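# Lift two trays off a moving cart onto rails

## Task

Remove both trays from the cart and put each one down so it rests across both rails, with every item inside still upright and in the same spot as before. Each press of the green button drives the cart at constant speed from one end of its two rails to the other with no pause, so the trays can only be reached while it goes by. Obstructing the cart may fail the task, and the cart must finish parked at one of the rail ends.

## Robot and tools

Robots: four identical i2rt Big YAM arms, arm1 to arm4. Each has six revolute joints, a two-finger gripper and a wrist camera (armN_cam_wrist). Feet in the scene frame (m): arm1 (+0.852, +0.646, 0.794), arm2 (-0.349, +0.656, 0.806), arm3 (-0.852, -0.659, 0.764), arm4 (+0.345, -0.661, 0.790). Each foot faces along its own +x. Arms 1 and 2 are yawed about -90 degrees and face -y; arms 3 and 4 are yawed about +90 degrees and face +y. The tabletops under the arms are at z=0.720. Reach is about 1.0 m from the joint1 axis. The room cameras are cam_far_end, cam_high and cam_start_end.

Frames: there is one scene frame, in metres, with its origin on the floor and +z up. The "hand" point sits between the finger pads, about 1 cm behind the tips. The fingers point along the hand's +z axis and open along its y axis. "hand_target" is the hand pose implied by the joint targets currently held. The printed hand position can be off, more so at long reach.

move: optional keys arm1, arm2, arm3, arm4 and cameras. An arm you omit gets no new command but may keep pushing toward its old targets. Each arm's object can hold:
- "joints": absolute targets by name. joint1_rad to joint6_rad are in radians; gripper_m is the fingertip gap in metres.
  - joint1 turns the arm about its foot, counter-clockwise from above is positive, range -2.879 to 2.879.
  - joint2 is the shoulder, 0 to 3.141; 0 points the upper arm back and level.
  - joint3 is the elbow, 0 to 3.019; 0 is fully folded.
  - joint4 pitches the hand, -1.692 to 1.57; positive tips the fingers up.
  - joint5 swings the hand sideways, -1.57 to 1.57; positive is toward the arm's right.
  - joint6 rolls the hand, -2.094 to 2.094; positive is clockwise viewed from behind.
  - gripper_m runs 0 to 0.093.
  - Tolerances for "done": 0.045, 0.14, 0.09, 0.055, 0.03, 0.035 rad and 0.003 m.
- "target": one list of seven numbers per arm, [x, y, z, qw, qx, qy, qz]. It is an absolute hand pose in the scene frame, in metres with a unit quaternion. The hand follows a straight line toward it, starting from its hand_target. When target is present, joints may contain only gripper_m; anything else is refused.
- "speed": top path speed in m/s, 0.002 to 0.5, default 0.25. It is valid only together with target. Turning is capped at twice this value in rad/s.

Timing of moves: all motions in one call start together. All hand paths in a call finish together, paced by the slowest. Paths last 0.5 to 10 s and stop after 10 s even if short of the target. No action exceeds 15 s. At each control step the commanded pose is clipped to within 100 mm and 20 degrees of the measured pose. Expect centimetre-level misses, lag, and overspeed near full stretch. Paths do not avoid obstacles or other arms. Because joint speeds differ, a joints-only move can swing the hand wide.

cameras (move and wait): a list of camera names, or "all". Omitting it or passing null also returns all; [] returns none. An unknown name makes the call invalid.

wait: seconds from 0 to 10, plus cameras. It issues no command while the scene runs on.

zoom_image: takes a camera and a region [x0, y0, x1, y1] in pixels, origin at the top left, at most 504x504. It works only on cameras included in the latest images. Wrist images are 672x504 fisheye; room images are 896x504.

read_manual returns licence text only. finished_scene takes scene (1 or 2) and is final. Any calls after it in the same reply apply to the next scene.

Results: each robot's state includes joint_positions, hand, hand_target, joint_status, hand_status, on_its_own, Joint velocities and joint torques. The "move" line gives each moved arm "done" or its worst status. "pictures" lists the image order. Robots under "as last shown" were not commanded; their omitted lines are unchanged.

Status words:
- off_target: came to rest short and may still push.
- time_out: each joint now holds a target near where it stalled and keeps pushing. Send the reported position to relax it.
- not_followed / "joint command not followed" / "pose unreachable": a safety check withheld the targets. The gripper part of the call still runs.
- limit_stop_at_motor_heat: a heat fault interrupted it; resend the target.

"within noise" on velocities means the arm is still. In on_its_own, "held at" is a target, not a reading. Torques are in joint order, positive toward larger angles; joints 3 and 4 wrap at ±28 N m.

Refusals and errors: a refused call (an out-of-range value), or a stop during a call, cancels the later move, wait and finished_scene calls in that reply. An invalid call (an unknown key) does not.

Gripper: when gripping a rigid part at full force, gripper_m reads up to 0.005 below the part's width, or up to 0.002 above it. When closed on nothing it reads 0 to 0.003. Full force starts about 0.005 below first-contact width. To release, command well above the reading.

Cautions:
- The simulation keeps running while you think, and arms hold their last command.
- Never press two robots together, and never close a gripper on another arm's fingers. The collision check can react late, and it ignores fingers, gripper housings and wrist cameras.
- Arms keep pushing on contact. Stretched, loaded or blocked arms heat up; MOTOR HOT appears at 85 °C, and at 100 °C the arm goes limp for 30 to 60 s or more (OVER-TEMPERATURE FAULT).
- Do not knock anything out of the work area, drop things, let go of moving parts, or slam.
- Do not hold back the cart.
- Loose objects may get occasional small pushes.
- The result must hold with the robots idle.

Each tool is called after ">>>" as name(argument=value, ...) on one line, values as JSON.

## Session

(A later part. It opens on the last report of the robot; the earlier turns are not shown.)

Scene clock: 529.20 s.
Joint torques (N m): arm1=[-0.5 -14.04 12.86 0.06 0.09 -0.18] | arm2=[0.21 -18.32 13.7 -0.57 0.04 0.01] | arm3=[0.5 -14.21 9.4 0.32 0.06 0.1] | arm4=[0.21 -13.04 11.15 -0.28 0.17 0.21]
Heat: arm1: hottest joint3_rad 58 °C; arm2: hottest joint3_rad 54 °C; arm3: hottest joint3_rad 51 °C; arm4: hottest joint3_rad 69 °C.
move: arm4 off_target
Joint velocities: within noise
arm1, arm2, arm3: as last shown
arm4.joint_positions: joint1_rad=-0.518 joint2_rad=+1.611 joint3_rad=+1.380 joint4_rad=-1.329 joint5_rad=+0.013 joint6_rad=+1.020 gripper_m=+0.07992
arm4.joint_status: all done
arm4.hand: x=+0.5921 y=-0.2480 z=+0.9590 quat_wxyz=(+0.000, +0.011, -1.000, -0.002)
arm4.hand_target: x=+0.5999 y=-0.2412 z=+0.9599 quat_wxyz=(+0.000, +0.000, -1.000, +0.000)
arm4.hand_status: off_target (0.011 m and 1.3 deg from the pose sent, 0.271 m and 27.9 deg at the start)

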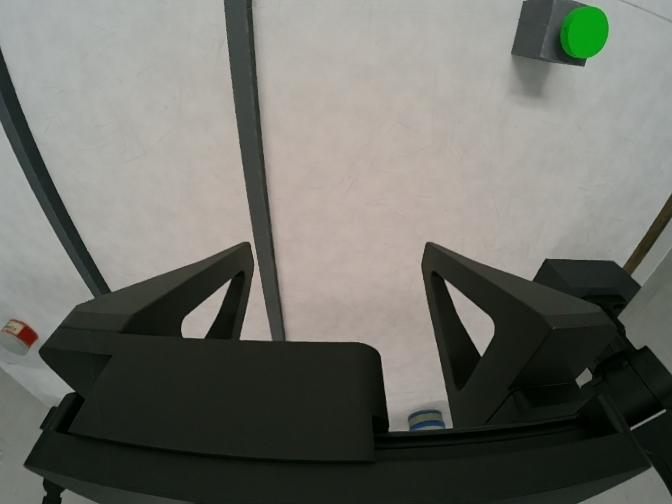

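>>> wait(seconds=10, cameras=["arm2_cam_wrist","arm3_cam_wrist"])

Scene clock: 541.50 s.
Joint torques (N m): arm1=[-0.79 -14.21 12.81 0.03 0.04 -0.2] | arm2=[0.21 -18.49 13.65 -0.58 0.04 0] | arm3=[0.15 -14.15 9.39 0.47 0.12 0.14] | arm4=[0.15 -13.04 11.12 -0.28 0.17 0.21]
Heat: arm1: hottest joint3_rad 59 °C; arm2: hottest joint3_rad 55 °C; arm3: hottest joint3_rad 50 °C; arm4: hottest joint3_rad 72 °C.
Joint velocities: within noise
arm1.joint_positions: joint1_rad=-0.472 joint2_rad=+1.659 joint3_rad=+1.401 joint4_rad=-1.328 joint5_rad=+0.007 joint6_rad=+1.066 gripper_m=+0.08011
arm1.joint_status: not commanded
arm1.hand: x=+0.6072 y=+0.2218 z=+0.9473 quat_wxyz=(+0.012, -1.000, +0.006, -0.006)
arm1.hand_target: x=+0.6004 y=+0.2085 z=+0.9600 quat_wxyz=(+0.000, -1.000, +0.000, +0.000)
arm1.hand_status: not commanded
arm2.joint_positions: joint1_rad=-0.695 joint2_rad=+1.801 joint3_rad=+1.553 joint4_rad=-1.362 joint5_rad=-0.013 joint6_rad=+0.878 gripper_m=+0.07507
arm2.joint_status: not commanded
arm2.hand: x=-0.6923 y=+0.2466 z=+0.9524 quat_wxyz=(+0.013, -1.000, +0.006, -0.011)
arm2.hand_target: x=-0.6994 y=+0.2345 z=+0.9680 quat_wxyz=(+0.000, -1.000, +0.000, +0.000)
arm2.hand_status: not commanded
arm3.joint_positions: joint1_rad=-0.302 joint2_rad=+1.524 joint3_rad=+1.334 joint4_rad=-1.388 joint5_rad=+0.008 joint6_rad=+1.217 gripper_m=+0.08012
arm3.joint_status: not commanded
arm3.hand: x=-0.7031 y=-0.2414 z=+0.9628 quat_wxyz=(+0.000, +0.009, -1.000, -0.002)
arm3.hand_target: x=-0.7000 y=-0.2439 z=+0.9621 quat_wxyz=(+0.000, +0.000, -1.000, +0.000)
arm3.hand_status: not commanded
arm4.joint_positions: joint1_rad=-0.518 joint2_rad=+1.611 joint3_rad=+1.380 joint4_rad=-1.329 joint5_rad=+0.013 joint6_rad=+1.021 gripper_m=+0.07992
arm4.joint_status: all done
arm4.hand: x=+0.5921 y=-0.2481 z=+0.9590 quat_wxyz=(+0.000, +0.011, -1.000, -0.002)
arm4.hand_target: x=+0.5999 y=-0.2412 z=+0.9599 quat_wxyz=(+0.000, +0.000, -1.000, +0.000)
arm4.hand_status: off_target (0.011 m and 1.3 deg from the pose sent, 0.271 m and 27.9 deg at the start)
wait: 10.00 s; at rest from the start

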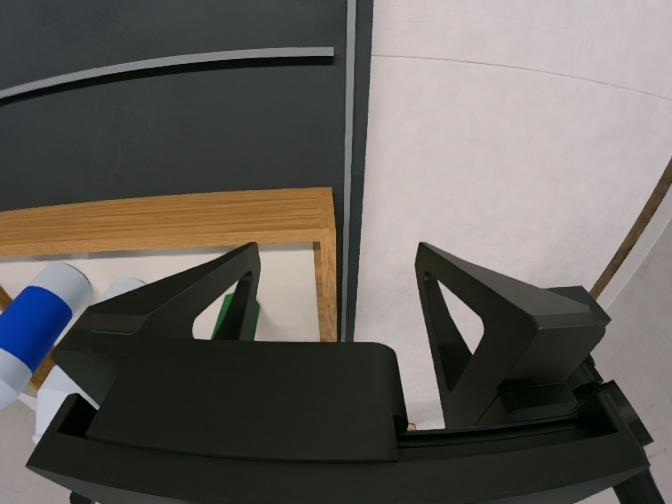

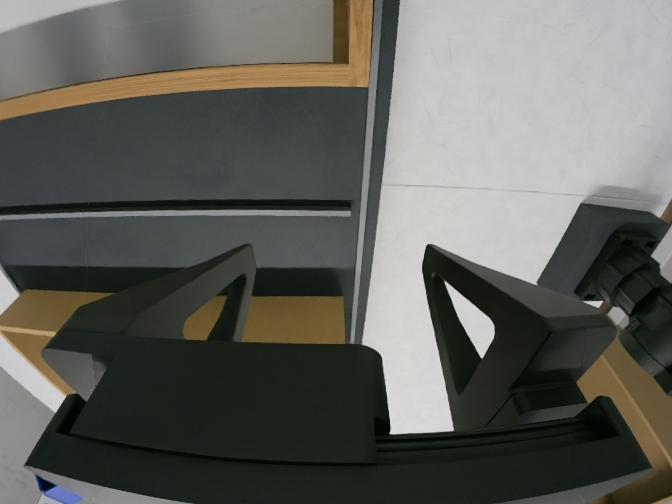

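>>> wait(seconds=3.9, cameras=["arm3_cam_wrist"])

>>> move(arm2={"target":[-0.70,0.238,0.856,0,1,0,0],"speed":0.2}, arm3={"target":[-0.70,-0.251,0.85,0,0,1,0],"speed":0.2}, cameras=["arm2_cam_wrist","arm3_cam_wrist"])

>>> move(arm2={"target":[-0.574,0.238,0.986,0,1,0,0],"joints":{"gripper_m":0.0},"speed":0.06}, arm3={"target":[-0.574,-0.251,0.98,0,0,1,0],"joints":{"gripper_m":0.0},"speed":0.06}, cameras=["arm2_cam_wrist","arm3_cam_wrist","cam_high"])

Scene clock: 551.03 s.
Joint torques (N m): arm1=[-0.91 -14.27 12.83 0.34 0.02 -0.16] | arm2=[0.38 -18.49 13.61 -0.58 0.05 0.02] | arm3=[1.14 -14.45 9.18 0.5 0.08 0.11] | arm4=[0.26 -13.22 11.12 -0.25 0.17 0.2]
Heat: arm1: hottest joint3_rad 59 °C; arm2: hottest joint3_rad 55 °C; arm3: hottest joint3_rad 50 °C; arm4: hottest joint3_rad 74 °C.
Joint velocities: within noise
arm1.joint_positions: joint1_rad=-0.472 joint2_rad=+1.659 joint3_rad=+1.401 joint4_rad=-1.328 joint5_rad=+0.007 joint6_rad=+1.066 gripper_m=+0.08011
arm1.joint_status: not commanded
arm1.hand: x=+0.6072 y=+0.2218 z=+0.9473 quat_wxyz=(+0.012, -1.000, +0.006, -0.006)
arm1.hand_target: x=+0.6004 y=+0.2085 z=+0.9600 quat_wxyz=(+0.000, -1.000, +0.000, +0.000)
arm1.hand_status: not commanded
arm2.joint_positions: joint1_rad=-0.695 joint2_rad=+1.801 joint3_rad=+1.553 joint4_rad=-1.362 joint5_rad=-0.013 joint6_rad=+0.878 gripper_m=+0.07507
arm2.joint_status: not commanded
arm2.hand: x=-0.6923 y=+0.2466 z=+0.9524 quat_wxyz=(+0.013, -1.000, +0.006, -0.011)
arm2.hand_target: x=-0.6994 y=+0.2345 z=+0.9680 quat_wxyz=(+0.000, -1.000, +0.000, +0.000)
arm2.hand_status: not commanded
arm3.joint_positions: joint1_rad=-0.302 joint2_rad=+1.524 joint3_rad=+1.334 joint4_rad=-1.388 joint5_rad=+0.008 joint6_rad=+1.217 gripper_m=+0.08012
arm3.joint_status: not commanded
arm3.hand: x=-0.7031 y=-0.2414 z=+0.9628 quat_wxyz=(+0.000, +0.009, -1.000, -0.002)
arm3.hand_target: x=-0.7000 y=-0.2439 z=+0.9621 quat_wxyz=(+0.000, +0.000, -1.000, +0.000)
arm3.hand_status: not commanded
arm4.joint_positions: joint1_rad=-0.518 joint2_rad=+1.611 joint3_rad=+1.380 joint4_rad=-1.329 joint5_rad=+0.013 joint6_rad=+1.021 gripper_m=+0.07992
arm4.joint_status: all done
arm4.hand: x=+0.5921 y=-0.2481 z=+0.9590 quat_wxyz=(+0.000, +0.011, -1.000, -0.002)
arm4.hand_target: x=+0.5999 y=-0.2412 z=+0.9599 quat_wxyz=(+0.000, +0.000, -1.000, +0.000)
arm4.hand_status: off_target (0.011 m and 1.3 deg from the pose sent, 0.271 m and 27.9 deg at the start)
wait: 3.90 s; at rest from the start

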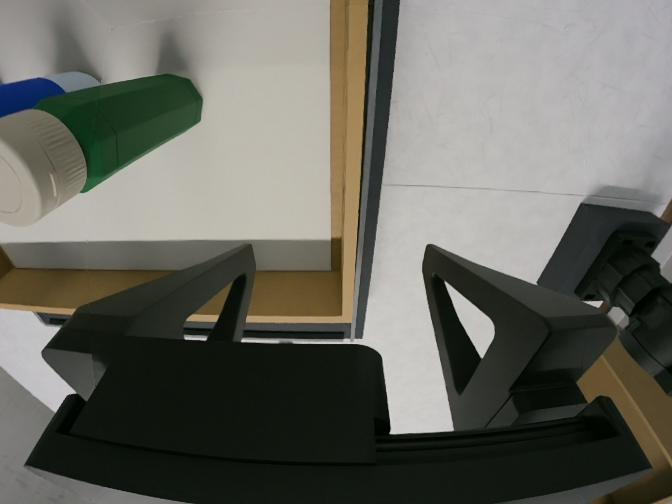

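Scene clock: 552.30 s.
Joint torques (N m): arm1=[-0.73 -14.62 12.62 -0.02 0.07 -0.2] | arm2=[0.32 -20.13 9.4 0.13 0.06 0.01] | arm3=[0.56 -14.51 9.11 0.69 0.03 0.01] | arm4=[-0.03 -13.04 11.18 -0.29 0.18 0.21]
Heat: arm1: hottest joint3_rad 59 °C; arm2: hottest joint3_rad 54 °C; arm3: hottest joint3_rad 50 °C; arm4: hottest joint3_rad 74 °C.
move: arm2 off_target; arm3 done
Joint velocities: within noise
arm1, arm4: as last shown
arm2.joint_positions: joint1_rad=-0.695 joint2_rad=+1.906 joint3_rad=+1.413 joint4_rad=-1.113 joint5_rad=-0.013 joint6_rad=+0.876 gripper_m=+0.07507
arm2.joint_status: not commanded
arm2.hand: x=-0.6957 y=+0.2445 z=+0.8477 quat_wxyz=(+0.012, -1.000, +0.005, -0.010)
arm2.hand_target: x=-0.6999 y=+0.2380 z=+0.8562 quat_wxyz=(+0.000, -1.000, +0.000, +0.000)
arm2.hand_status: off_target (0.011 m and 1.8 deg from the pose sent, 0.097 m and 2.1 deg at the start)
arm3.joint_positions: joint1_rad=-0.308 joint2_rad=+1.603 joint3_rad=+1.109 joint4_rad=-1.102 joint5_rad=+0.008 joint6_rad=+1.217 gripper_m=+0.08012
arm3.joint_status: not commanded
arm3.hand: x=-0.7058 y=-0.2535 z=+0.8486 quat_wxyz=(+0.003, +0.007, -1.000, +0.007)
arm3.hand_target: x=-0.7001 y=-0.2511 z=+0.8501 quat_wxyz=(+0.000, +0.000, -1.000, +0.000)
arm3.hand_status: done (0.006 m and 1.1 deg from the pose sent, 0.113 m and 1.1 deg at the start)

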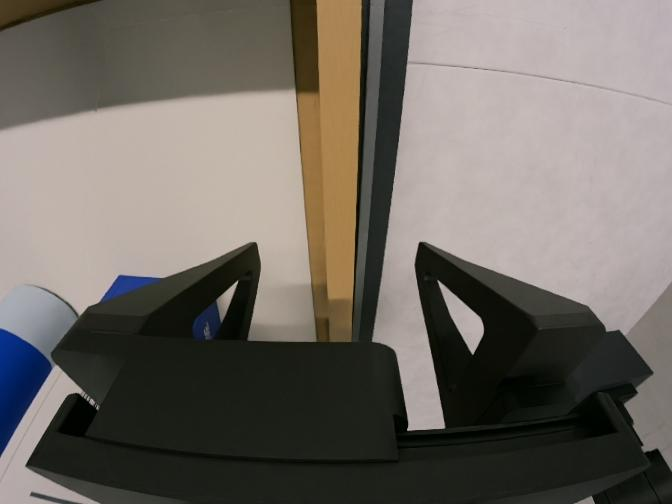

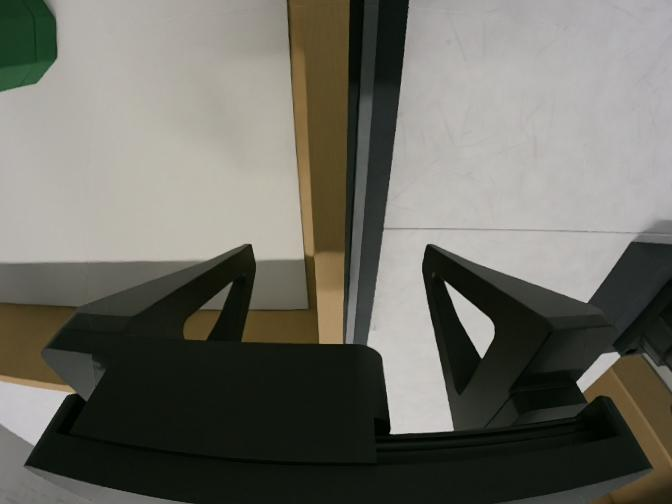

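Scene clock: 555.83 s.
Joint torques (N m): arm1=[-1.14 -14.21 12.68 -0.16 0.01 -0.23] | arm2=[1.26 -18.78 11.6 -1.32 0.05 0.28] | arm3=[0.32 -15.85 14.86 -0.39 0.6 0.15] | arm4=[0.21 -12.98 11.12 -0.27 0.17 0.2]
Heat: arm1: hottest joint3_rad 60 °C; arm2: hottest joint3_rad 54 °C; arm3: hottest joint3_rad 50 °C; arm4: hottest joint3_rad 75 °C.
move: arm2 off_target; arm3 off_target
Joint velocities: within noise
arm1, arm4: as last shown
arm2.joint_positions: joint1_rad=-0.508 joint2_rad=+1.636 joint3_rad=+1.362 joint4_rad=-1.327 joint5_rad=-0.013 joint6_rad=+1.053 gripper_m=+0.01099
arm2.joint_status: gripper_m off_target (ended at +0.01101, target +0.00000)
arm2.hand: x=-0.5797 y=+0.2421 z=+0.9615 quat_wxyz=(+0.013, -1.000, -0.001, -0.007)
arm2.hand_target: x=-0.5739 y=+0.2384 z=+0.9855 quat_wxyz=(+0.000, -1.000, +0.000, +0.000)
arm2.hand_status: off_target (0.025 m and 1.7 deg from the pose sent, 0.184 m and 1.8 deg at the start)
arm3.joint_positions: joint1_rad=-0.549 joint2_rad=+1.636 joint3_rad=+1.462 joint4_rad=-1.434 joint5_rad=-0.005 joint6_rad=+0.971 gripper_m=+0.00985
arm3.joint_status: gripper_m off_target (ended at +0.00988, target +0.00000)
arm3.hand: x=-0.5870 y=-0.2591 z=+0.9604 quat_wxyz=(+0.014, +0.009, -1.000, +0.008)
arm3.hand_target: x=-0.5746 y=-0.2518 z=+0.9800 quat_wxyz=(+0.000, +0.000, -1.000, -0.001)
arm3.hand_status: off_target (0.025 m and 2.1 deg from the pose sent, 0.186 m and 1.1 deg at the start)

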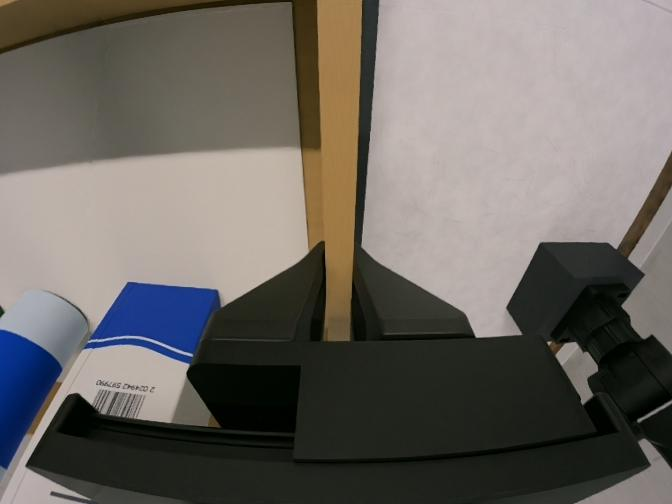

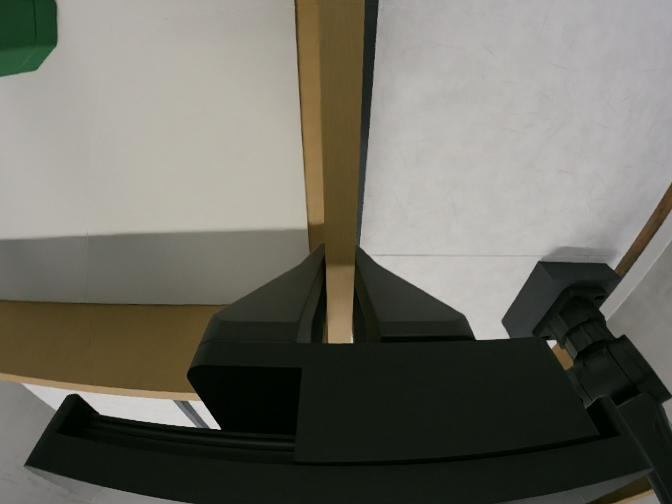

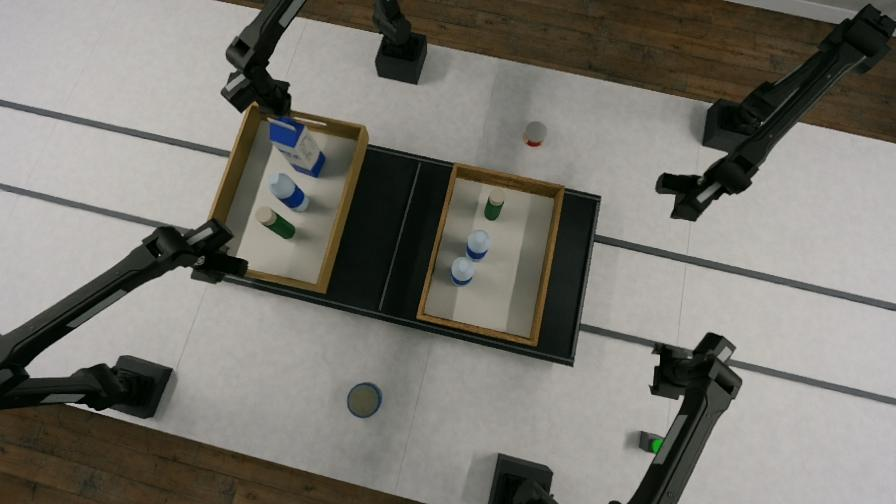

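>>> wait(seconds=5.7, cameras=["arm4_cam_wrist"])

>>> move(arm1={"target":[0.60,0.211,0.849,0,1,0,0],"speed":0.2}, arm4={"target":[0.60,-0.241,0.844,0,0,1,0],"speed":0.2}, cameras=["arm1_cam_wrist","arm4_cam_wrist"])

>>> move(arm1={"target":[0.726,0.211,0.979,0,1,0,0],"joints":{"gripper_m":0.0},"speed":0.06}, arm4={"target":[0.726,-0.241,0.974,0,0,1,0],"joints":{"gripper_m":0.0},"speed":0.06})

Scene clock: 567.90 s.
Joint torques (N m): arm1=[-0.38 -14.33 12.88 0.06 0.03 -0.18] | arm2=[0.97 -18.73 11.59 -1.32 0.03 0.27] | arm3=[1.32 -15.79 14.69 -0.49 0.6 0.12] | arm4=[0.32 -13.1 11.15 -0.27 0.17 0.21]
Heat: arm1: hottest joint3_rad 60 °C; arm2: hottest joint3_rad 53 °C; arm3: hottest joint3_rad 53 °C; arm4: hottest joint3_rad 76 °C.
Joint velocities: within noise
arm1.joint_positions: joint1_rad=-0.472 joint2_rad=+1.659 joint3_rad=+1.401 joint4_rad=-1.328 joint5_rad=+0.007 joint6_rad=+1.066 gripper_m=+0.08011
arm1.joint_status: not commanded
arm1.hand: x=+0.6072 y=+0.2218 z=+0.9473 quat_wxyz=(+0.012, -1.000, +0.006, -0.006)
arm1.hand_target: x=+0.6004 y=+0.2085 z=+0.9600 quat_wxyz=(+0.000, -1.000, +0.000, +0.000)
arm1.hand_status: not commanded
arm2.joint_positions: joint1_rad=-0.508 joint2_rad=+1.636 joint3_rad=+1.362 joint4_rad=-1.327 joint5_rad=-0.013 joint6_rad=+1.053 gripper_m=+0.01099
arm2.joint_status: gripper_m off_target (ended at +0.01101, target +0.00000)
arm2.hand: x=-0.5797 y=+0.2421 z=+0.9615 quat_wxyz=(+0.013, -1.000, -0.001, -0.007)
arm2.hand_target: x=-0.5739 y=+0.2384 z=+0.9855 quat_wxyz=(+0.000, -1.000, +0.000, +0.000)
arm2.hand_status: off_target (0.025 m and 1.7 deg from the pose sent, 0.184 m and 1.8 deg at the start)
arm3.joint_positions: joint1_rad=-0.549 joint2_rad=+1.636 joint3_rad=+1.462 joint4_rad=-1.434 joint5_rad=-0.005 joint6_rad=+0.971 gripper_m=+0.00985
arm3.joint_status: gripper_m off_target (ended at +0.00988, target +0.00000)
arm3.hand: x=-0.5870 y=-0.2591 z=+0.9604 quat_wxyz=(+0.014, +0.009, -1.000, +0.008)
arm3.hand_target: x=-0.5746 y=-0.2518 z=+0.9800 quat_wxyz=(+0.000, +0.000, -1.000, -0.001)
arm3.hand_status: off_target (0.025 m and 2.1 deg from the pose sent, 0.186 m and 1.1 deg at the start)
arm4.joint_positions: joint1_rad=-0.518 joint2_rad=+1.611 joint3_rad=+1.380 joint4_rad=-1.329 joint5_rad=+0.013 joint6_rad=+1.021 gripper_m=+0.07992
arm4.joint_status: not commanded
arm4.hand: x=+0.5921 y=-0.2481 z=+0.9590 quat_wxyz=(+0.000, +0.011, -1.000, -0.002)
arm4.hand_target: x=+0.5999 y=-0.2412 z=+0.9599 quat_wxyz=(+0.000, +0.000, -1.000, +0.000)
arm4.hand_status: not commanded
wait: 5.70 s; at rest from the start

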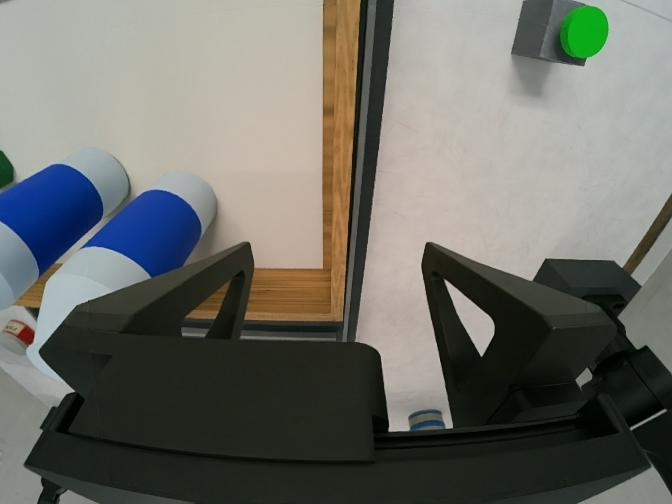

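Scene clock: 569.13 s.
Joint torques (N m): arm1=[-1.49 -16.03 8.72 1.02 0.01 -0.2] | arm2=[1.2 -18.73 11.64 -1.33 0.04 0.26] | arm3=[1.2 -15.79 14.58 -0.51 0.61 0.12] | arm4=[0.03 -15.15 7.64 0.7 0.17 0.17]
Heat: arm1: hottest joint3_rad 60 °C; arm2: hottest joint3_rad 53 °C; arm3: hottest joint3_rad 53 °C; arm4: hottest joint3_rad 76 °C.
move: arm1 done; arm4 done
Joint velocities: within noise
arm1.joint_positions: joint1_rad=-0.472 joint2_rad=+1.773 joint3_rad=+1.268 joint4_rad=-1.077 joint5_rad=+0.007 joint6_rad=+1.061 gripper_m=+0.08011
arm1.joint_status: not commanded
arm1.hand: x=+0.6045 y=+0.2159 z=+0.8459 quat_wxyz=(+0.010, -1.000, +0.004, -0.005)
arm1.hand_target: x=+0.6001 y=+0.2111 z=+0.8491 quat_wxyz=(+0.000, -1.000, +0.000, +0.000)
arm1.hand_status: done (0.007 m and 1.3 deg from the pose sent, 0.099 m and 1.6 deg at the start)
arm2, arm3: as last shown
arm4.joint_positions: joint1_rad=-0.519 joint2_rad=+1.737 joint3_rad=+1.234 joint4_rad=-1.062 joint5_rad=+0.013 joint6_rad=+1.021 gripper_m=+0.07992
arm4.joint_status: not commanded
arm4.hand: x=+0.5948 y=-0.2413 z=+0.8488 quat_wxyz=(+0.001, +0.010, -1.000, +0.000)
arm4.hand_target: x=+0.6000 y=-0.2412 z=+0.8441 quat_wxyz=(+0.000, +0.000, -1.000, +0.000)
arm4.hand_status: done (0.007 m and 1.2 deg from the pose sent, 0.115 m and 1.2 deg at the start)

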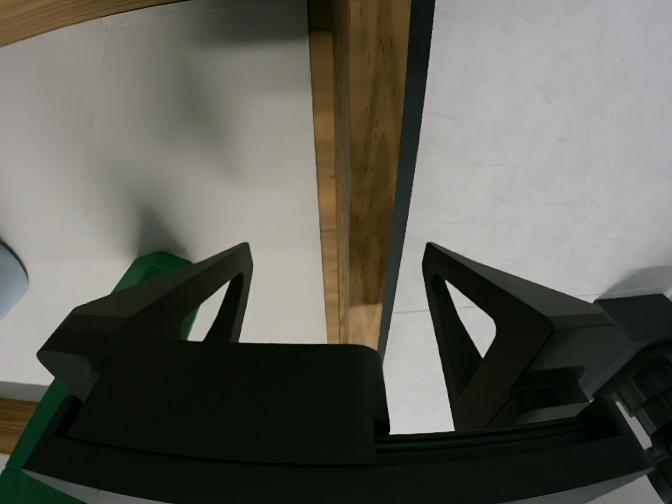

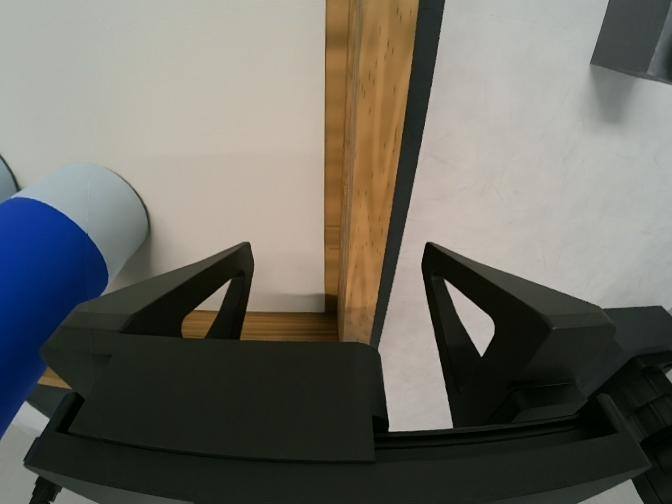

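Scene clock: 572.73 s.
Joint torques (N m): arm1=[0.09 -16.73 14.98 -2.18 -0.48 0.05] | arm2=[1.14 -18.43 11.62 -1.33 0.02 0.26] | arm3=[0.15 -15.79 14.79 -0.61 0.6 0.1] | arm4=[1.08 -19.19 15.21 -1.2 0.83 0.12]
Heat: arm1: hottest joint3_rad 59 °C; arm2: hottest joint3_rad 53 °C; arm3: hottest joint3_rad 54 °C; arm4: hottest joint3_rad 76 °C.
move: arm1 off_target; arm4 off_target
Joint velocities: within noise
arm1.joint_positions: joint1_rad=-0.238 joint2_rad=+1.559 joint3_rad=+1.242 joint4_rad=-1.296 joint5_rad=+0.024 joint6_rad=+1.285 gripper_m=+0.01273
arm1.joint_status: gripper_m off_target (ended at +0.01277, target +0.00000)
arm1.hand: x=+0.7234 y=+0.2267 z=+0.9356 quat_wxyz=(+0.027, -1.000, -0.002, +0.001)
arm1.hand_target: x=+0.7263 y=+0.2131 z=+0.9780 quat_wxyz=(-0.001, -1.000, +0.000, +0.000)
arm1.hand_status: off_target (0.046 m and 3.1 deg from the pose sent, 0.180 m and 1.3 deg at the start)
arm2, arm3: as last shown
arm4.joint_positions: joint1_rad=-0.723 joint2_rad=+1.825 joint3_rad=+1.605 joint4_rad=-1.408 joint5_rad=-0.006 joint6_rad=+0.836 gripper_m=+0.01153
arm4.joint_status: gripper_m off_target (ended at +0.01156, target +0.00000)
arm4.hand: x=+0.7098 y=-0.2578 z=+0.9354 quat_wxyz=(+0.030, +0.001, -0.999, +0.019)
arm4.hand_target: x=+0.7241 y=-0.2432 z=+0.9740 quat_wxyz=(+0.000, +0.000, -1.000, -0.001)
arm4.hand_status: off_target (0.045 m and 4.0 deg from the pose sent, 0.181 m and 1.2 deg at the start)
pictures: arm1_cam_wrist, arm2_cam_wrist, arm3_cam_wrist, arm4_cam_wrist, cam_far_end, cam_high, cam_start_end

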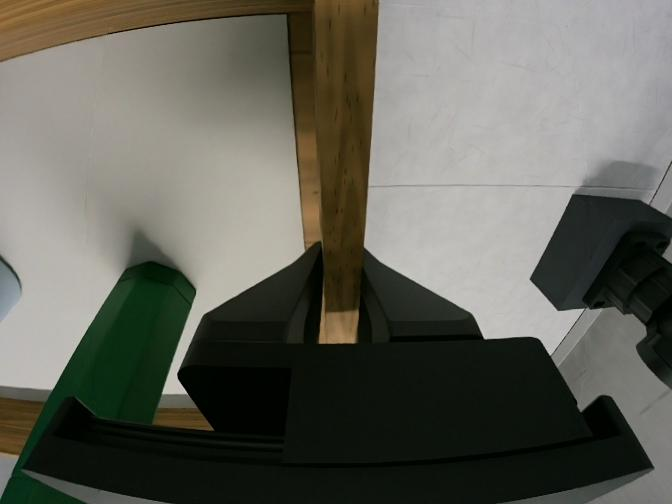

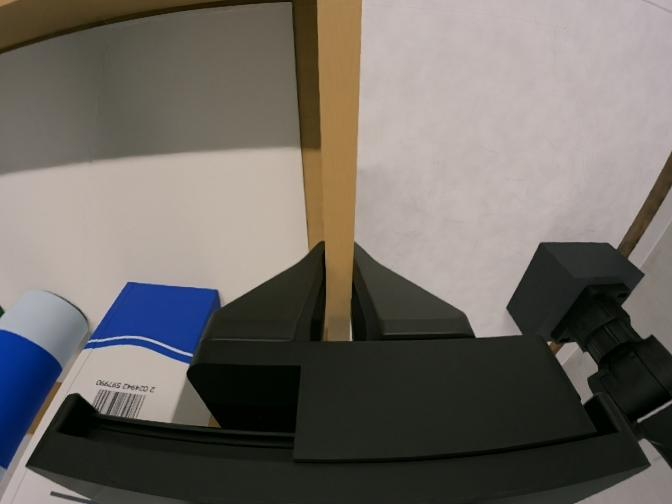

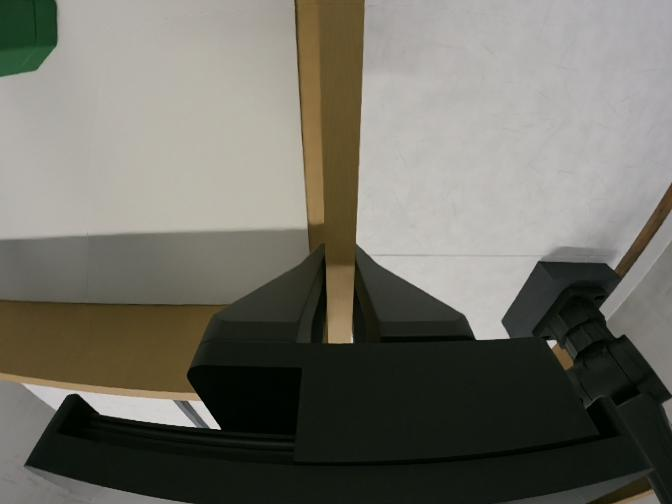

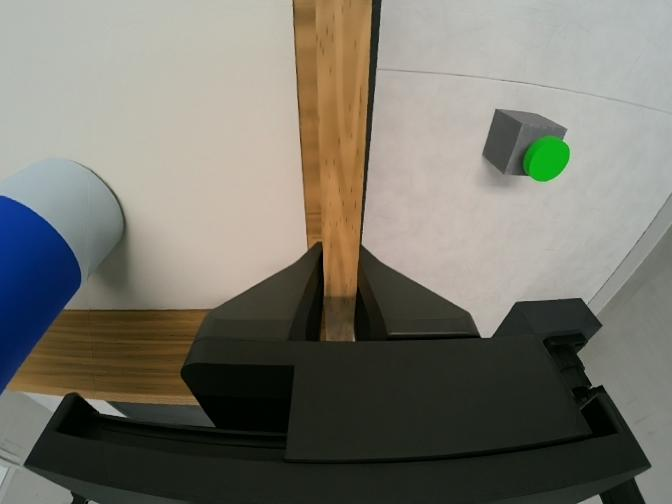

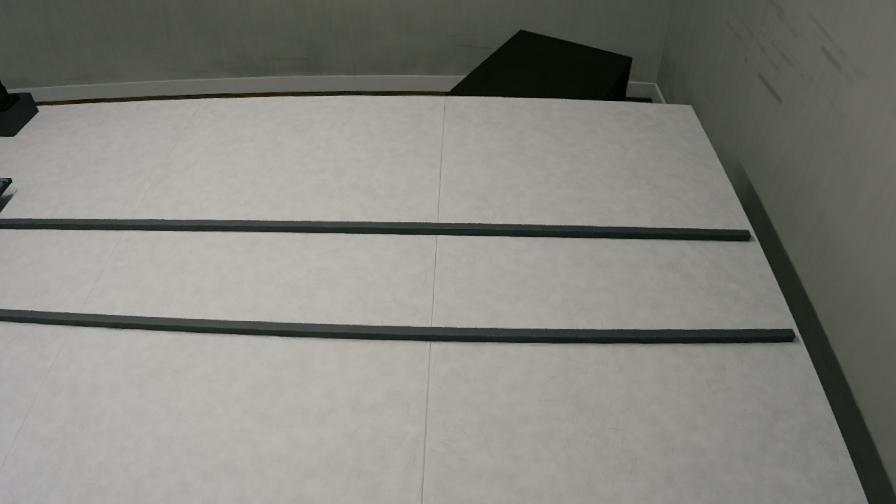

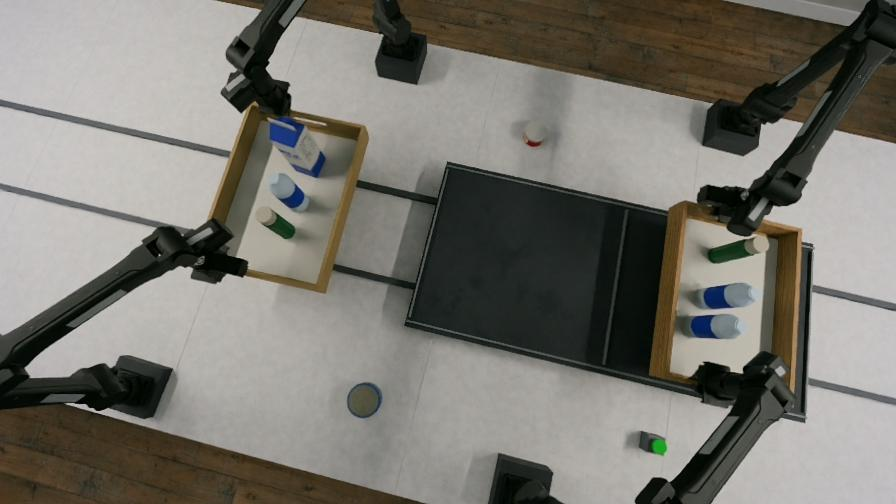

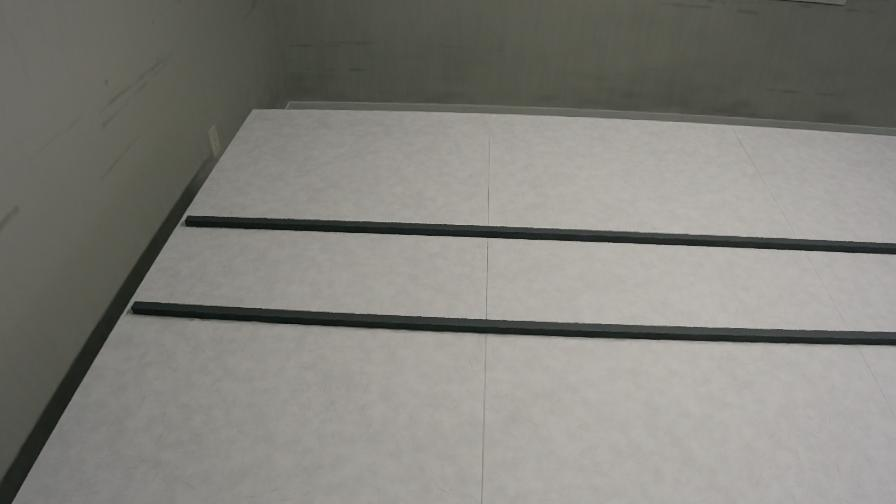

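>>> move(arm2={"target":[-0.574,0.238,0.855,0,1,0,0],"speed":0.08}, arm3={"target":[-0.574,-0.251,0.85,0,0,1,0],"speed":0.08}, cameras=["arm2_cam_wrist","arm3_cam_wrist","cam_high"])

Scene clock: 580.20 s.
Joint torques (N m): arm1=[-0.15 -16.26 14.8 -2.22 -0.47 0.06] | arm2=[1.03 -17.67 9.25 -0.51 0.04 0.27] | arm3=[0.56 -18.14 9.31 0.68 0.68 0.1] | arm4=[1.2 -18.96 15.24 -1.17 0.83 0.13]
Heat: arm1: hottest joint3_rad 57 °C; arm2: hottest joint3_rad 53 °C; arm3: hottest joint3_rad 54 °C; arm4: hottest joint3_rad 80 °C.
move: arm2 off_target; arm3 off_target
Joint velocities: within noise
arm1, arm4: as last shown
arm2.joint_positions: joint1_rad=-0.505 joint2_rad=+1.745 joint3_rad=+1.171 joint4_rad=-1.018 joint5_rad=-0.013 joint6_rad=+1.057 gripper_m=+0.01092
arm2.joint_status: not commanded
arm2.hand: x=-0.5778 y=+0.2461 z=+0.8450 quat_wxyz=(+0.008, -1.000, +0.000, -0.005)
arm2.hand_target: x=-0.5739 y=+0.2382 z=+0.8549 quat_wxyz=(+0.000, -1.000, +0.000, +0.000)
arm2.hand_status: off_target (0.013 m and 1.1 deg from the pose sent, 0.107 m and 1.7 deg at the start)
arm3.joint_positions: joint1_rad=-0.550 joint2_rad=+1.746 joint3_rad=+1.284 joint4_rad=-1.132 joint5_rad=-0.007 joint6_rad=+0.971 gripper_m=+0.00985
arm3.joint_status: not commanded
arm3.hand: x=-0.5825 y=-0.2497 z=+0.8435 quat_wxyz=(+0.012, +0.009, -1.000, +0.002)
arm3.hand_target: x=-0.5741 y=-0.2511 z=+0.8501 quat_wxyz=(+0.000, +0.000, -1.000, +0.000)
arm3.hand_status: off_target (0.011 m and 1.7 deg from the pose sent, 0.111 m and 2.2 deg at the start)

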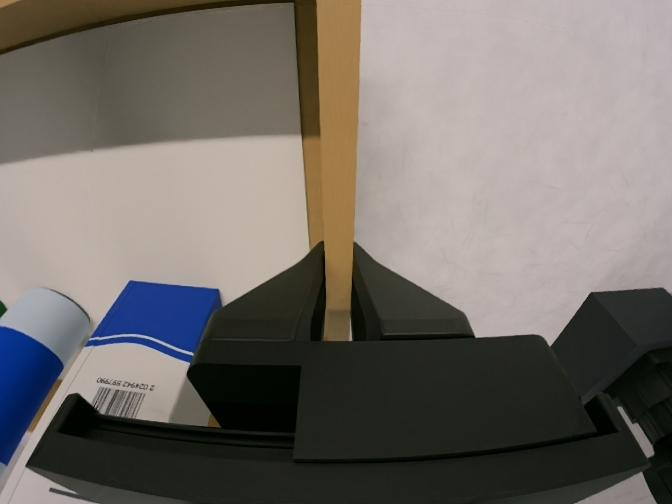

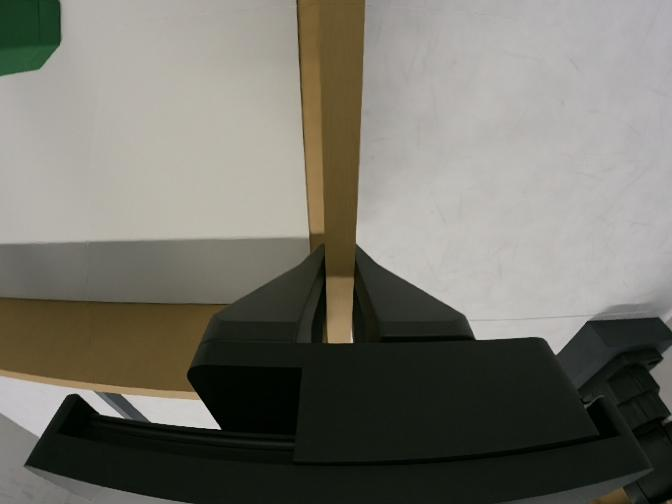

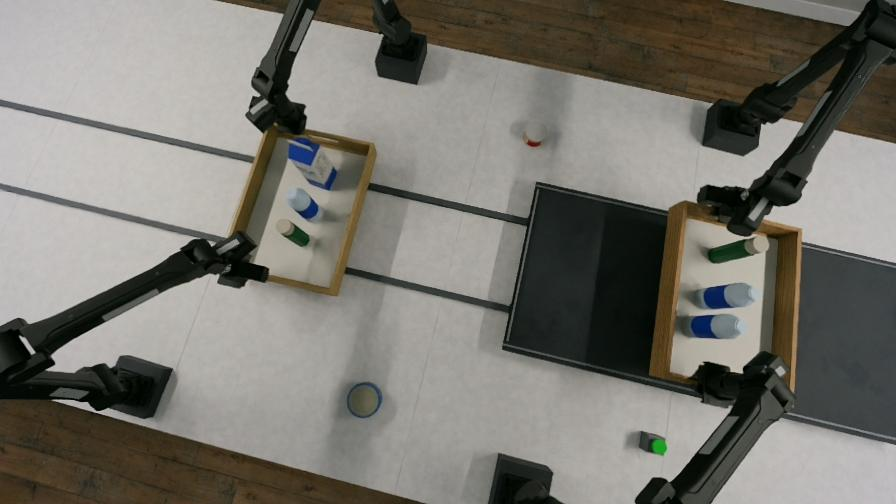

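>>> move(arm2={"target":[-0.574,0.238,0.822,0,1,0,0],"speed":0.05}, arm3={"target":[-0.574,-0.251,0.817,0,0,1,0],"speed":0.05}, cameras=["arm2_cam_wrist","arm3_cam_wrist","cam_high"])

Scene clock: 585.03 s.
Joint torques (N m): arm1=[0.5 -16.26 14.68 -2.14 -0.48 0.05] | arm2=[1.14 -17.38 8.57 -0.31 0.18 0.24] | arm3=[0.26 -17.2 8.77 0.68 0.63 0.07] | arm4=[1.14 -19.08 15.28 -1.25 0.83 0.12]
Heat: arm1: hottest joint3_rad 57 °C; arm2: hottest joint3_rad 52 °C; arm3: hottest joint3_rad 54 °C; arm4: hottest joint3_rad 83 °C.
move: arm2 off_target; arm3 done
Joint velocities: within noise
arm1, arm4: as last shown
arm2.joint_positions: joint1_rad=-0.504 joint2_rad=+1.790 joint3_rad=+1.139 joint4_rad=-0.939 joint5_rad=-0.017 joint6_rad=+1.058 gripper_m=+0.01089
arm2.joint_status: not commanded
arm2.hand: x=-0.5773 y=+0.2456 z=+0.8150 quat_wxyz=(+0.006, -1.000, +0.000, -0.006)
arm2.hand_target: x=-0.5740 y=+0.2381 z=+0.8219 quat_wxyz=(+0.000, -1.000, +0.000, +0.000)
arm2.hand_status: off_target (0.011 m and 1.0 deg from the pose sent, 0.025 m and 1.1 deg at the start)
arm3.joint_positions: joint1_rad=-0.550 joint2_rad=+1.779 joint3_rad=+1.246 joint4_rad=-1.055 joint5_rad=-0.004 joint6_rad=+0.971 gripper_m=+0.00985
arm3.joint_status: not commanded
arm3.hand: x=-0.5819 y=-0.2491 z=+0.8152 quat_wxyz=(+0.009, +0.009, -1.000, +0.000)
arm3.hand_target: x=-0.5741 y=-0.2510 z=+0.8170 quat_wxyz=(+0.000, +0.000, -1.000, +0.000)
arm3.hand_status: done (0.008 m and 1.4 deg from the pose sent, 0.028 m and 1.7 deg at the start)
arm4.hand: x=+0.7096 y=-0.2577 z=+0.9354 quat_wxyz=(+0.030, +0.001, -0.999, +0.019)
arm4.hand_target: x=+0.7239 y=-0.2430 z=+0.9740 quat_wxyz=(+0.000, +0.000, -1.000, -0.001)

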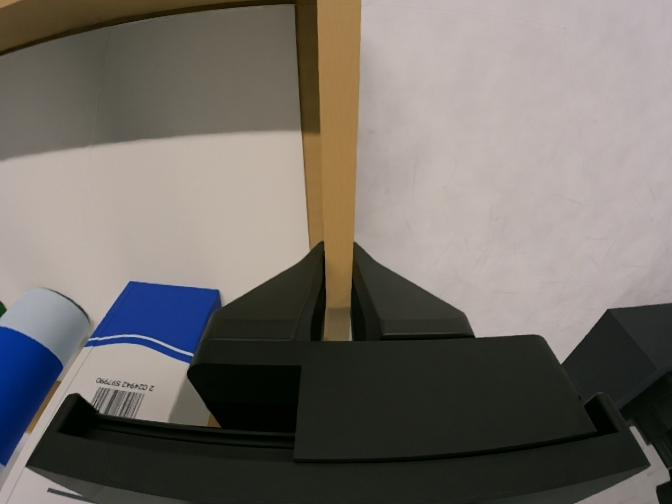

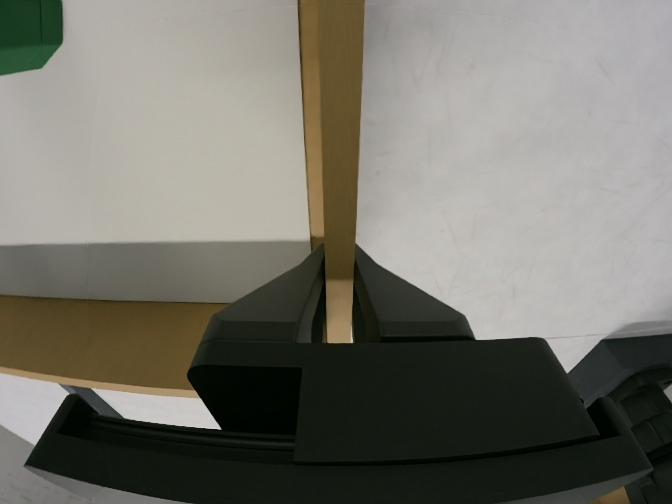

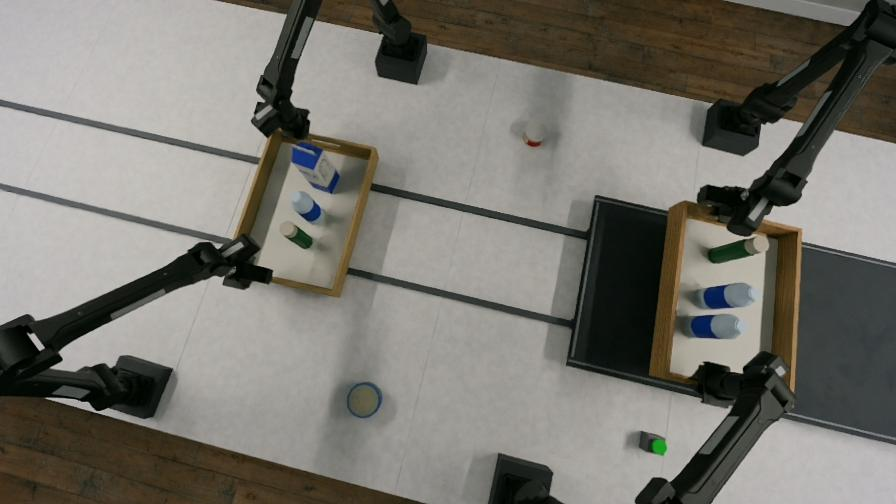

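>>> move(arm1={"target":[0.61,0.212,0.929,0,1,0,0],"speed":0.1}, arm4={"target":[0.61,-0.242,0.925,0,0,1,0],"speed":0.1}, arm2={"target":[-0.574,0.238,0.80,0,1,0,0],"speed":0.03}, arm3={"target":[-0.574,-0.251,0.795,0,0,1,0],"speed":0.03})

Scene clock: 598.90 s.
Joint torques (N m): arm1=[-0.38 -15.91 14.02 -1.22 -0.41 -0.08] | arm2=[0.97 -15.44 7.87 0.57 0.49 0.27] | arm3=[-0.38 -15.33 7.86 1.72 0.3 0.05] | arm4=[1.26 -20.01 9.5 -0.38 0.81 0.18]
Heat: arm1: hottest joint3_rad 57 °C; arm2: hottest joint3_rad 49 °C; arm3: hottest joint3_rad 51 °C; arm4: hottest joint3_rad 87 °C. Fold robot arm4 in close to its base, or ease its load, before you think long.
move: arm1 off_target; arm2 done; arm3 off_target; arm4 off_target
MOTOR HOT: the motor of arm4's joint3_rad reports 87 °C; the controller stops that arm at 100 °C. To cool a motor, set the load down, stop pushing, or move to a pose that needs little force.
Joint velocities: within noise
arm1.joint_positions: joint1_rad=-0.458 joint2_rad=+1.681 joint3_rad=+1.288 joint4_rad=-1.217 joint5_rad=+0.020 joint6_rad=+1.069 gripper_m=+0.01273
arm1.joint_status: not commanded
arm1.hand: x=+0.6186 y=+0.2321 z=+0.8968 quat_wxyz=(+0.025, -1.000, +0.000, -0.005)
arm1.hand_target: x=+0.6109 y=+0.2137 z=+0.9289 quat_wxyz=(-0.001, -1.000, +0.000, +0.001)
arm1.hand_status: off_target (0.039 m and 2.9 deg from the pose sent, 0.115 m and 3.1 deg at the start)
arm2.joint_positions: joint1_rad=-0.504 joint2_rad=+1.801 joint3_rad=+1.128 joint4_rad=-0.907 joint5_rad=-0.025 joint6_rad=+1.058 gripper_m=+0.01089
arm2.joint_status: not commanded
arm2.hand: x=-0.5767 y=+0.2442 z=+0.8065 quat_wxyz=(+0.000, -1.000, +0.000, -0.007)
arm2.hand_target: x=-0.5740 y=+0.2382 z=+0.8001 quat_wxyz=(+0.000, -1.000, +0.000, +0.000)
arm2.hand_status: done (0.009 m and 0.8 deg from the pose sent, 0.017 m and 1.0 deg at the start)
arm3.joint_positions: joint1_rad=-0.550 joint2_rad=+1.781 joint3_rad=+1.232 joint4_rad=-1.024 joint5_rad=+0.005 joint6_rad=+0.974 gripper_m=+0.00985
arm3.joint_status: not commanded
arm3.hand: x=-0.5801 y=-0.2490 z=+0.8095 quat_wxyz=(+0.001, +0.007, -1.000, -0.004)
arm3.hand_target: x=-0.5744 y=-0.2514 z=+0.7953 quat_wxyz=(+0.000, +0.000, -1.000, +0.000)
arm3.hand_status: off_target (0.016 m and 1.0 deg from the pose sent, 0.022 m and 1.4 deg at the start)
arm4.joint_positions: joint1_rad=-0.552 joint2_rad=+1.721 joint3_rad=+1.342 joint4_rad=-1.242 joint5_rad=-0.004 joint6_rad=+1.005 gripper_m=+0.01163
arm4.joint_status: not commanded
arm4.hand: x=+0.6069 y=-0.2473 z=+0.8940 quat_wxyz=(+0.023, +0.002, -1.000, +0.020)
arm4.hand_target: x=+0.6097 y=-0.2426 z=+0.9245 quat_wxyz=(+0.000, +0.000, -1.000, +0.000)
arm4.hand_status: off_target (0.032 m and 3.5 deg from the pose sent, 0.101 m and 4.0 deg at the start)
pictures: arm1_cam_wrist, arm2_cam_wrist, arm3_cam_wrist, arm4_cam_wrist, cam_far_end, cam_high, cam_start_end

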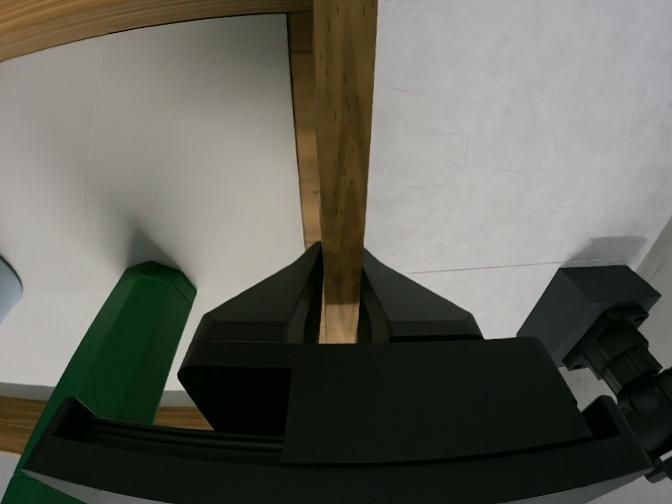

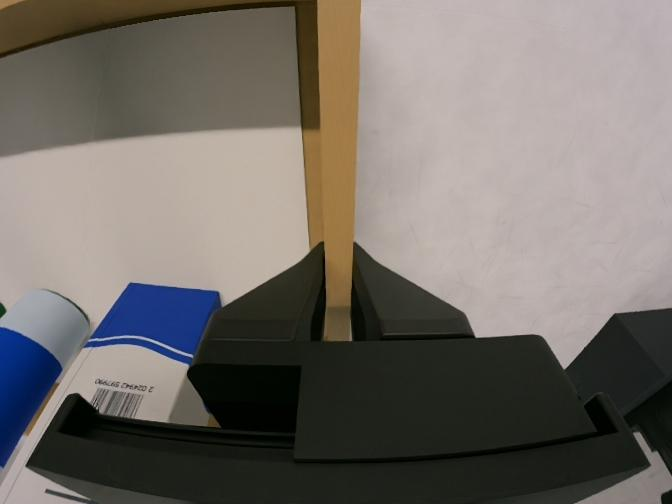

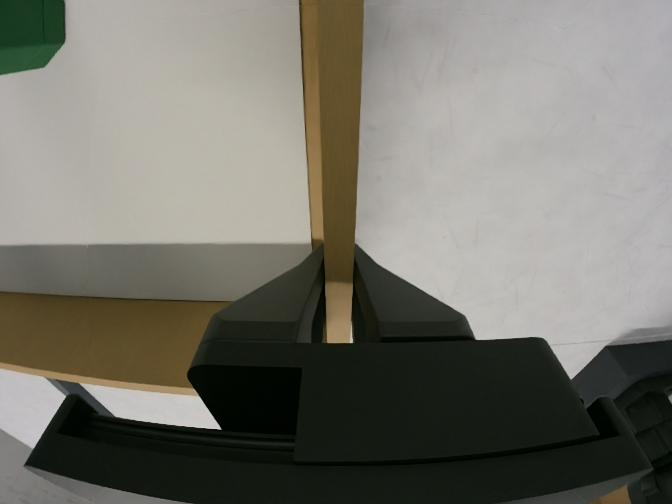

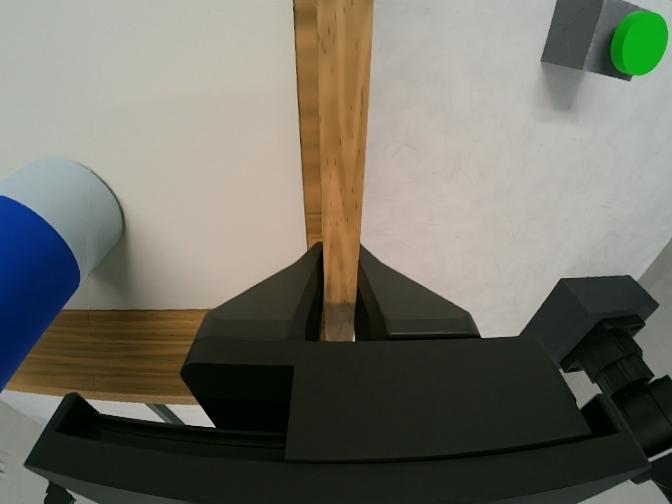

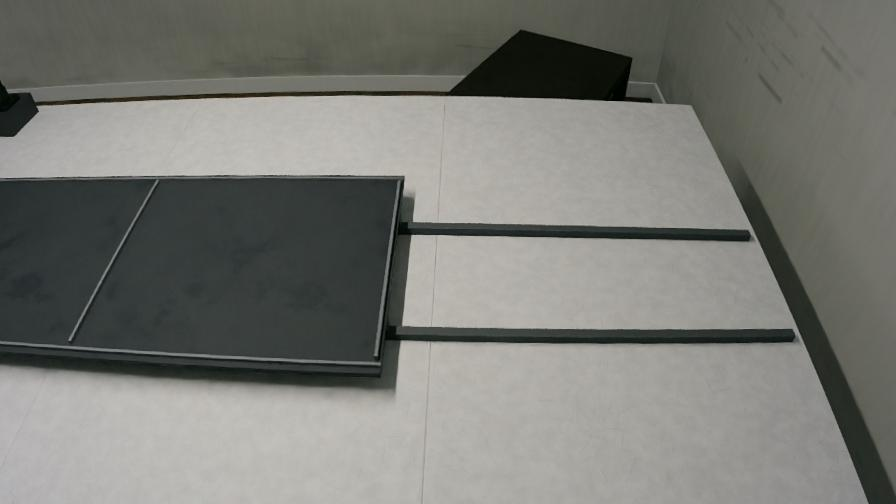

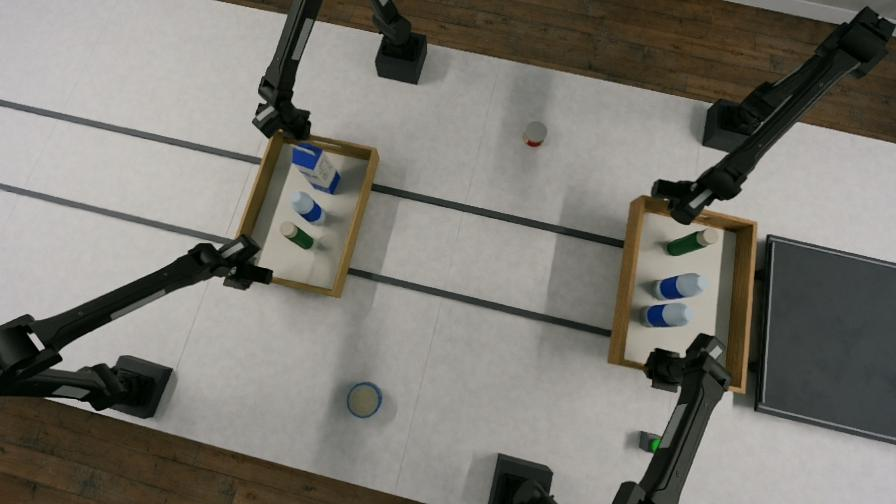

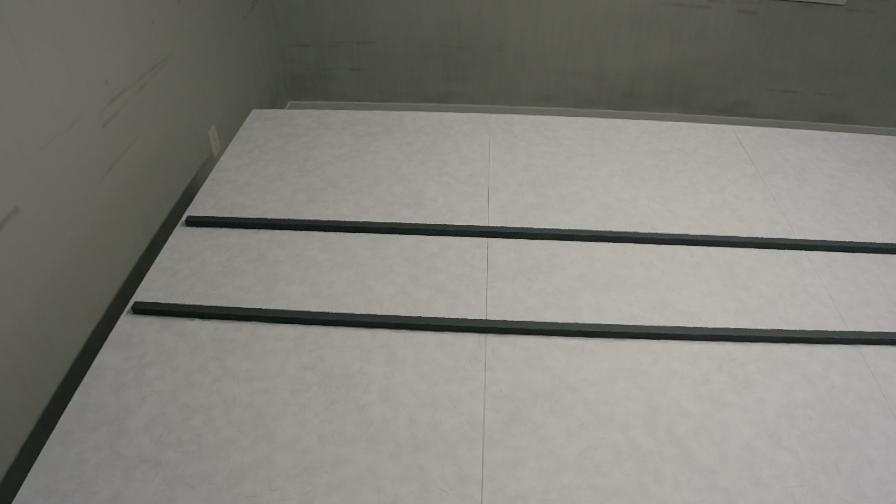

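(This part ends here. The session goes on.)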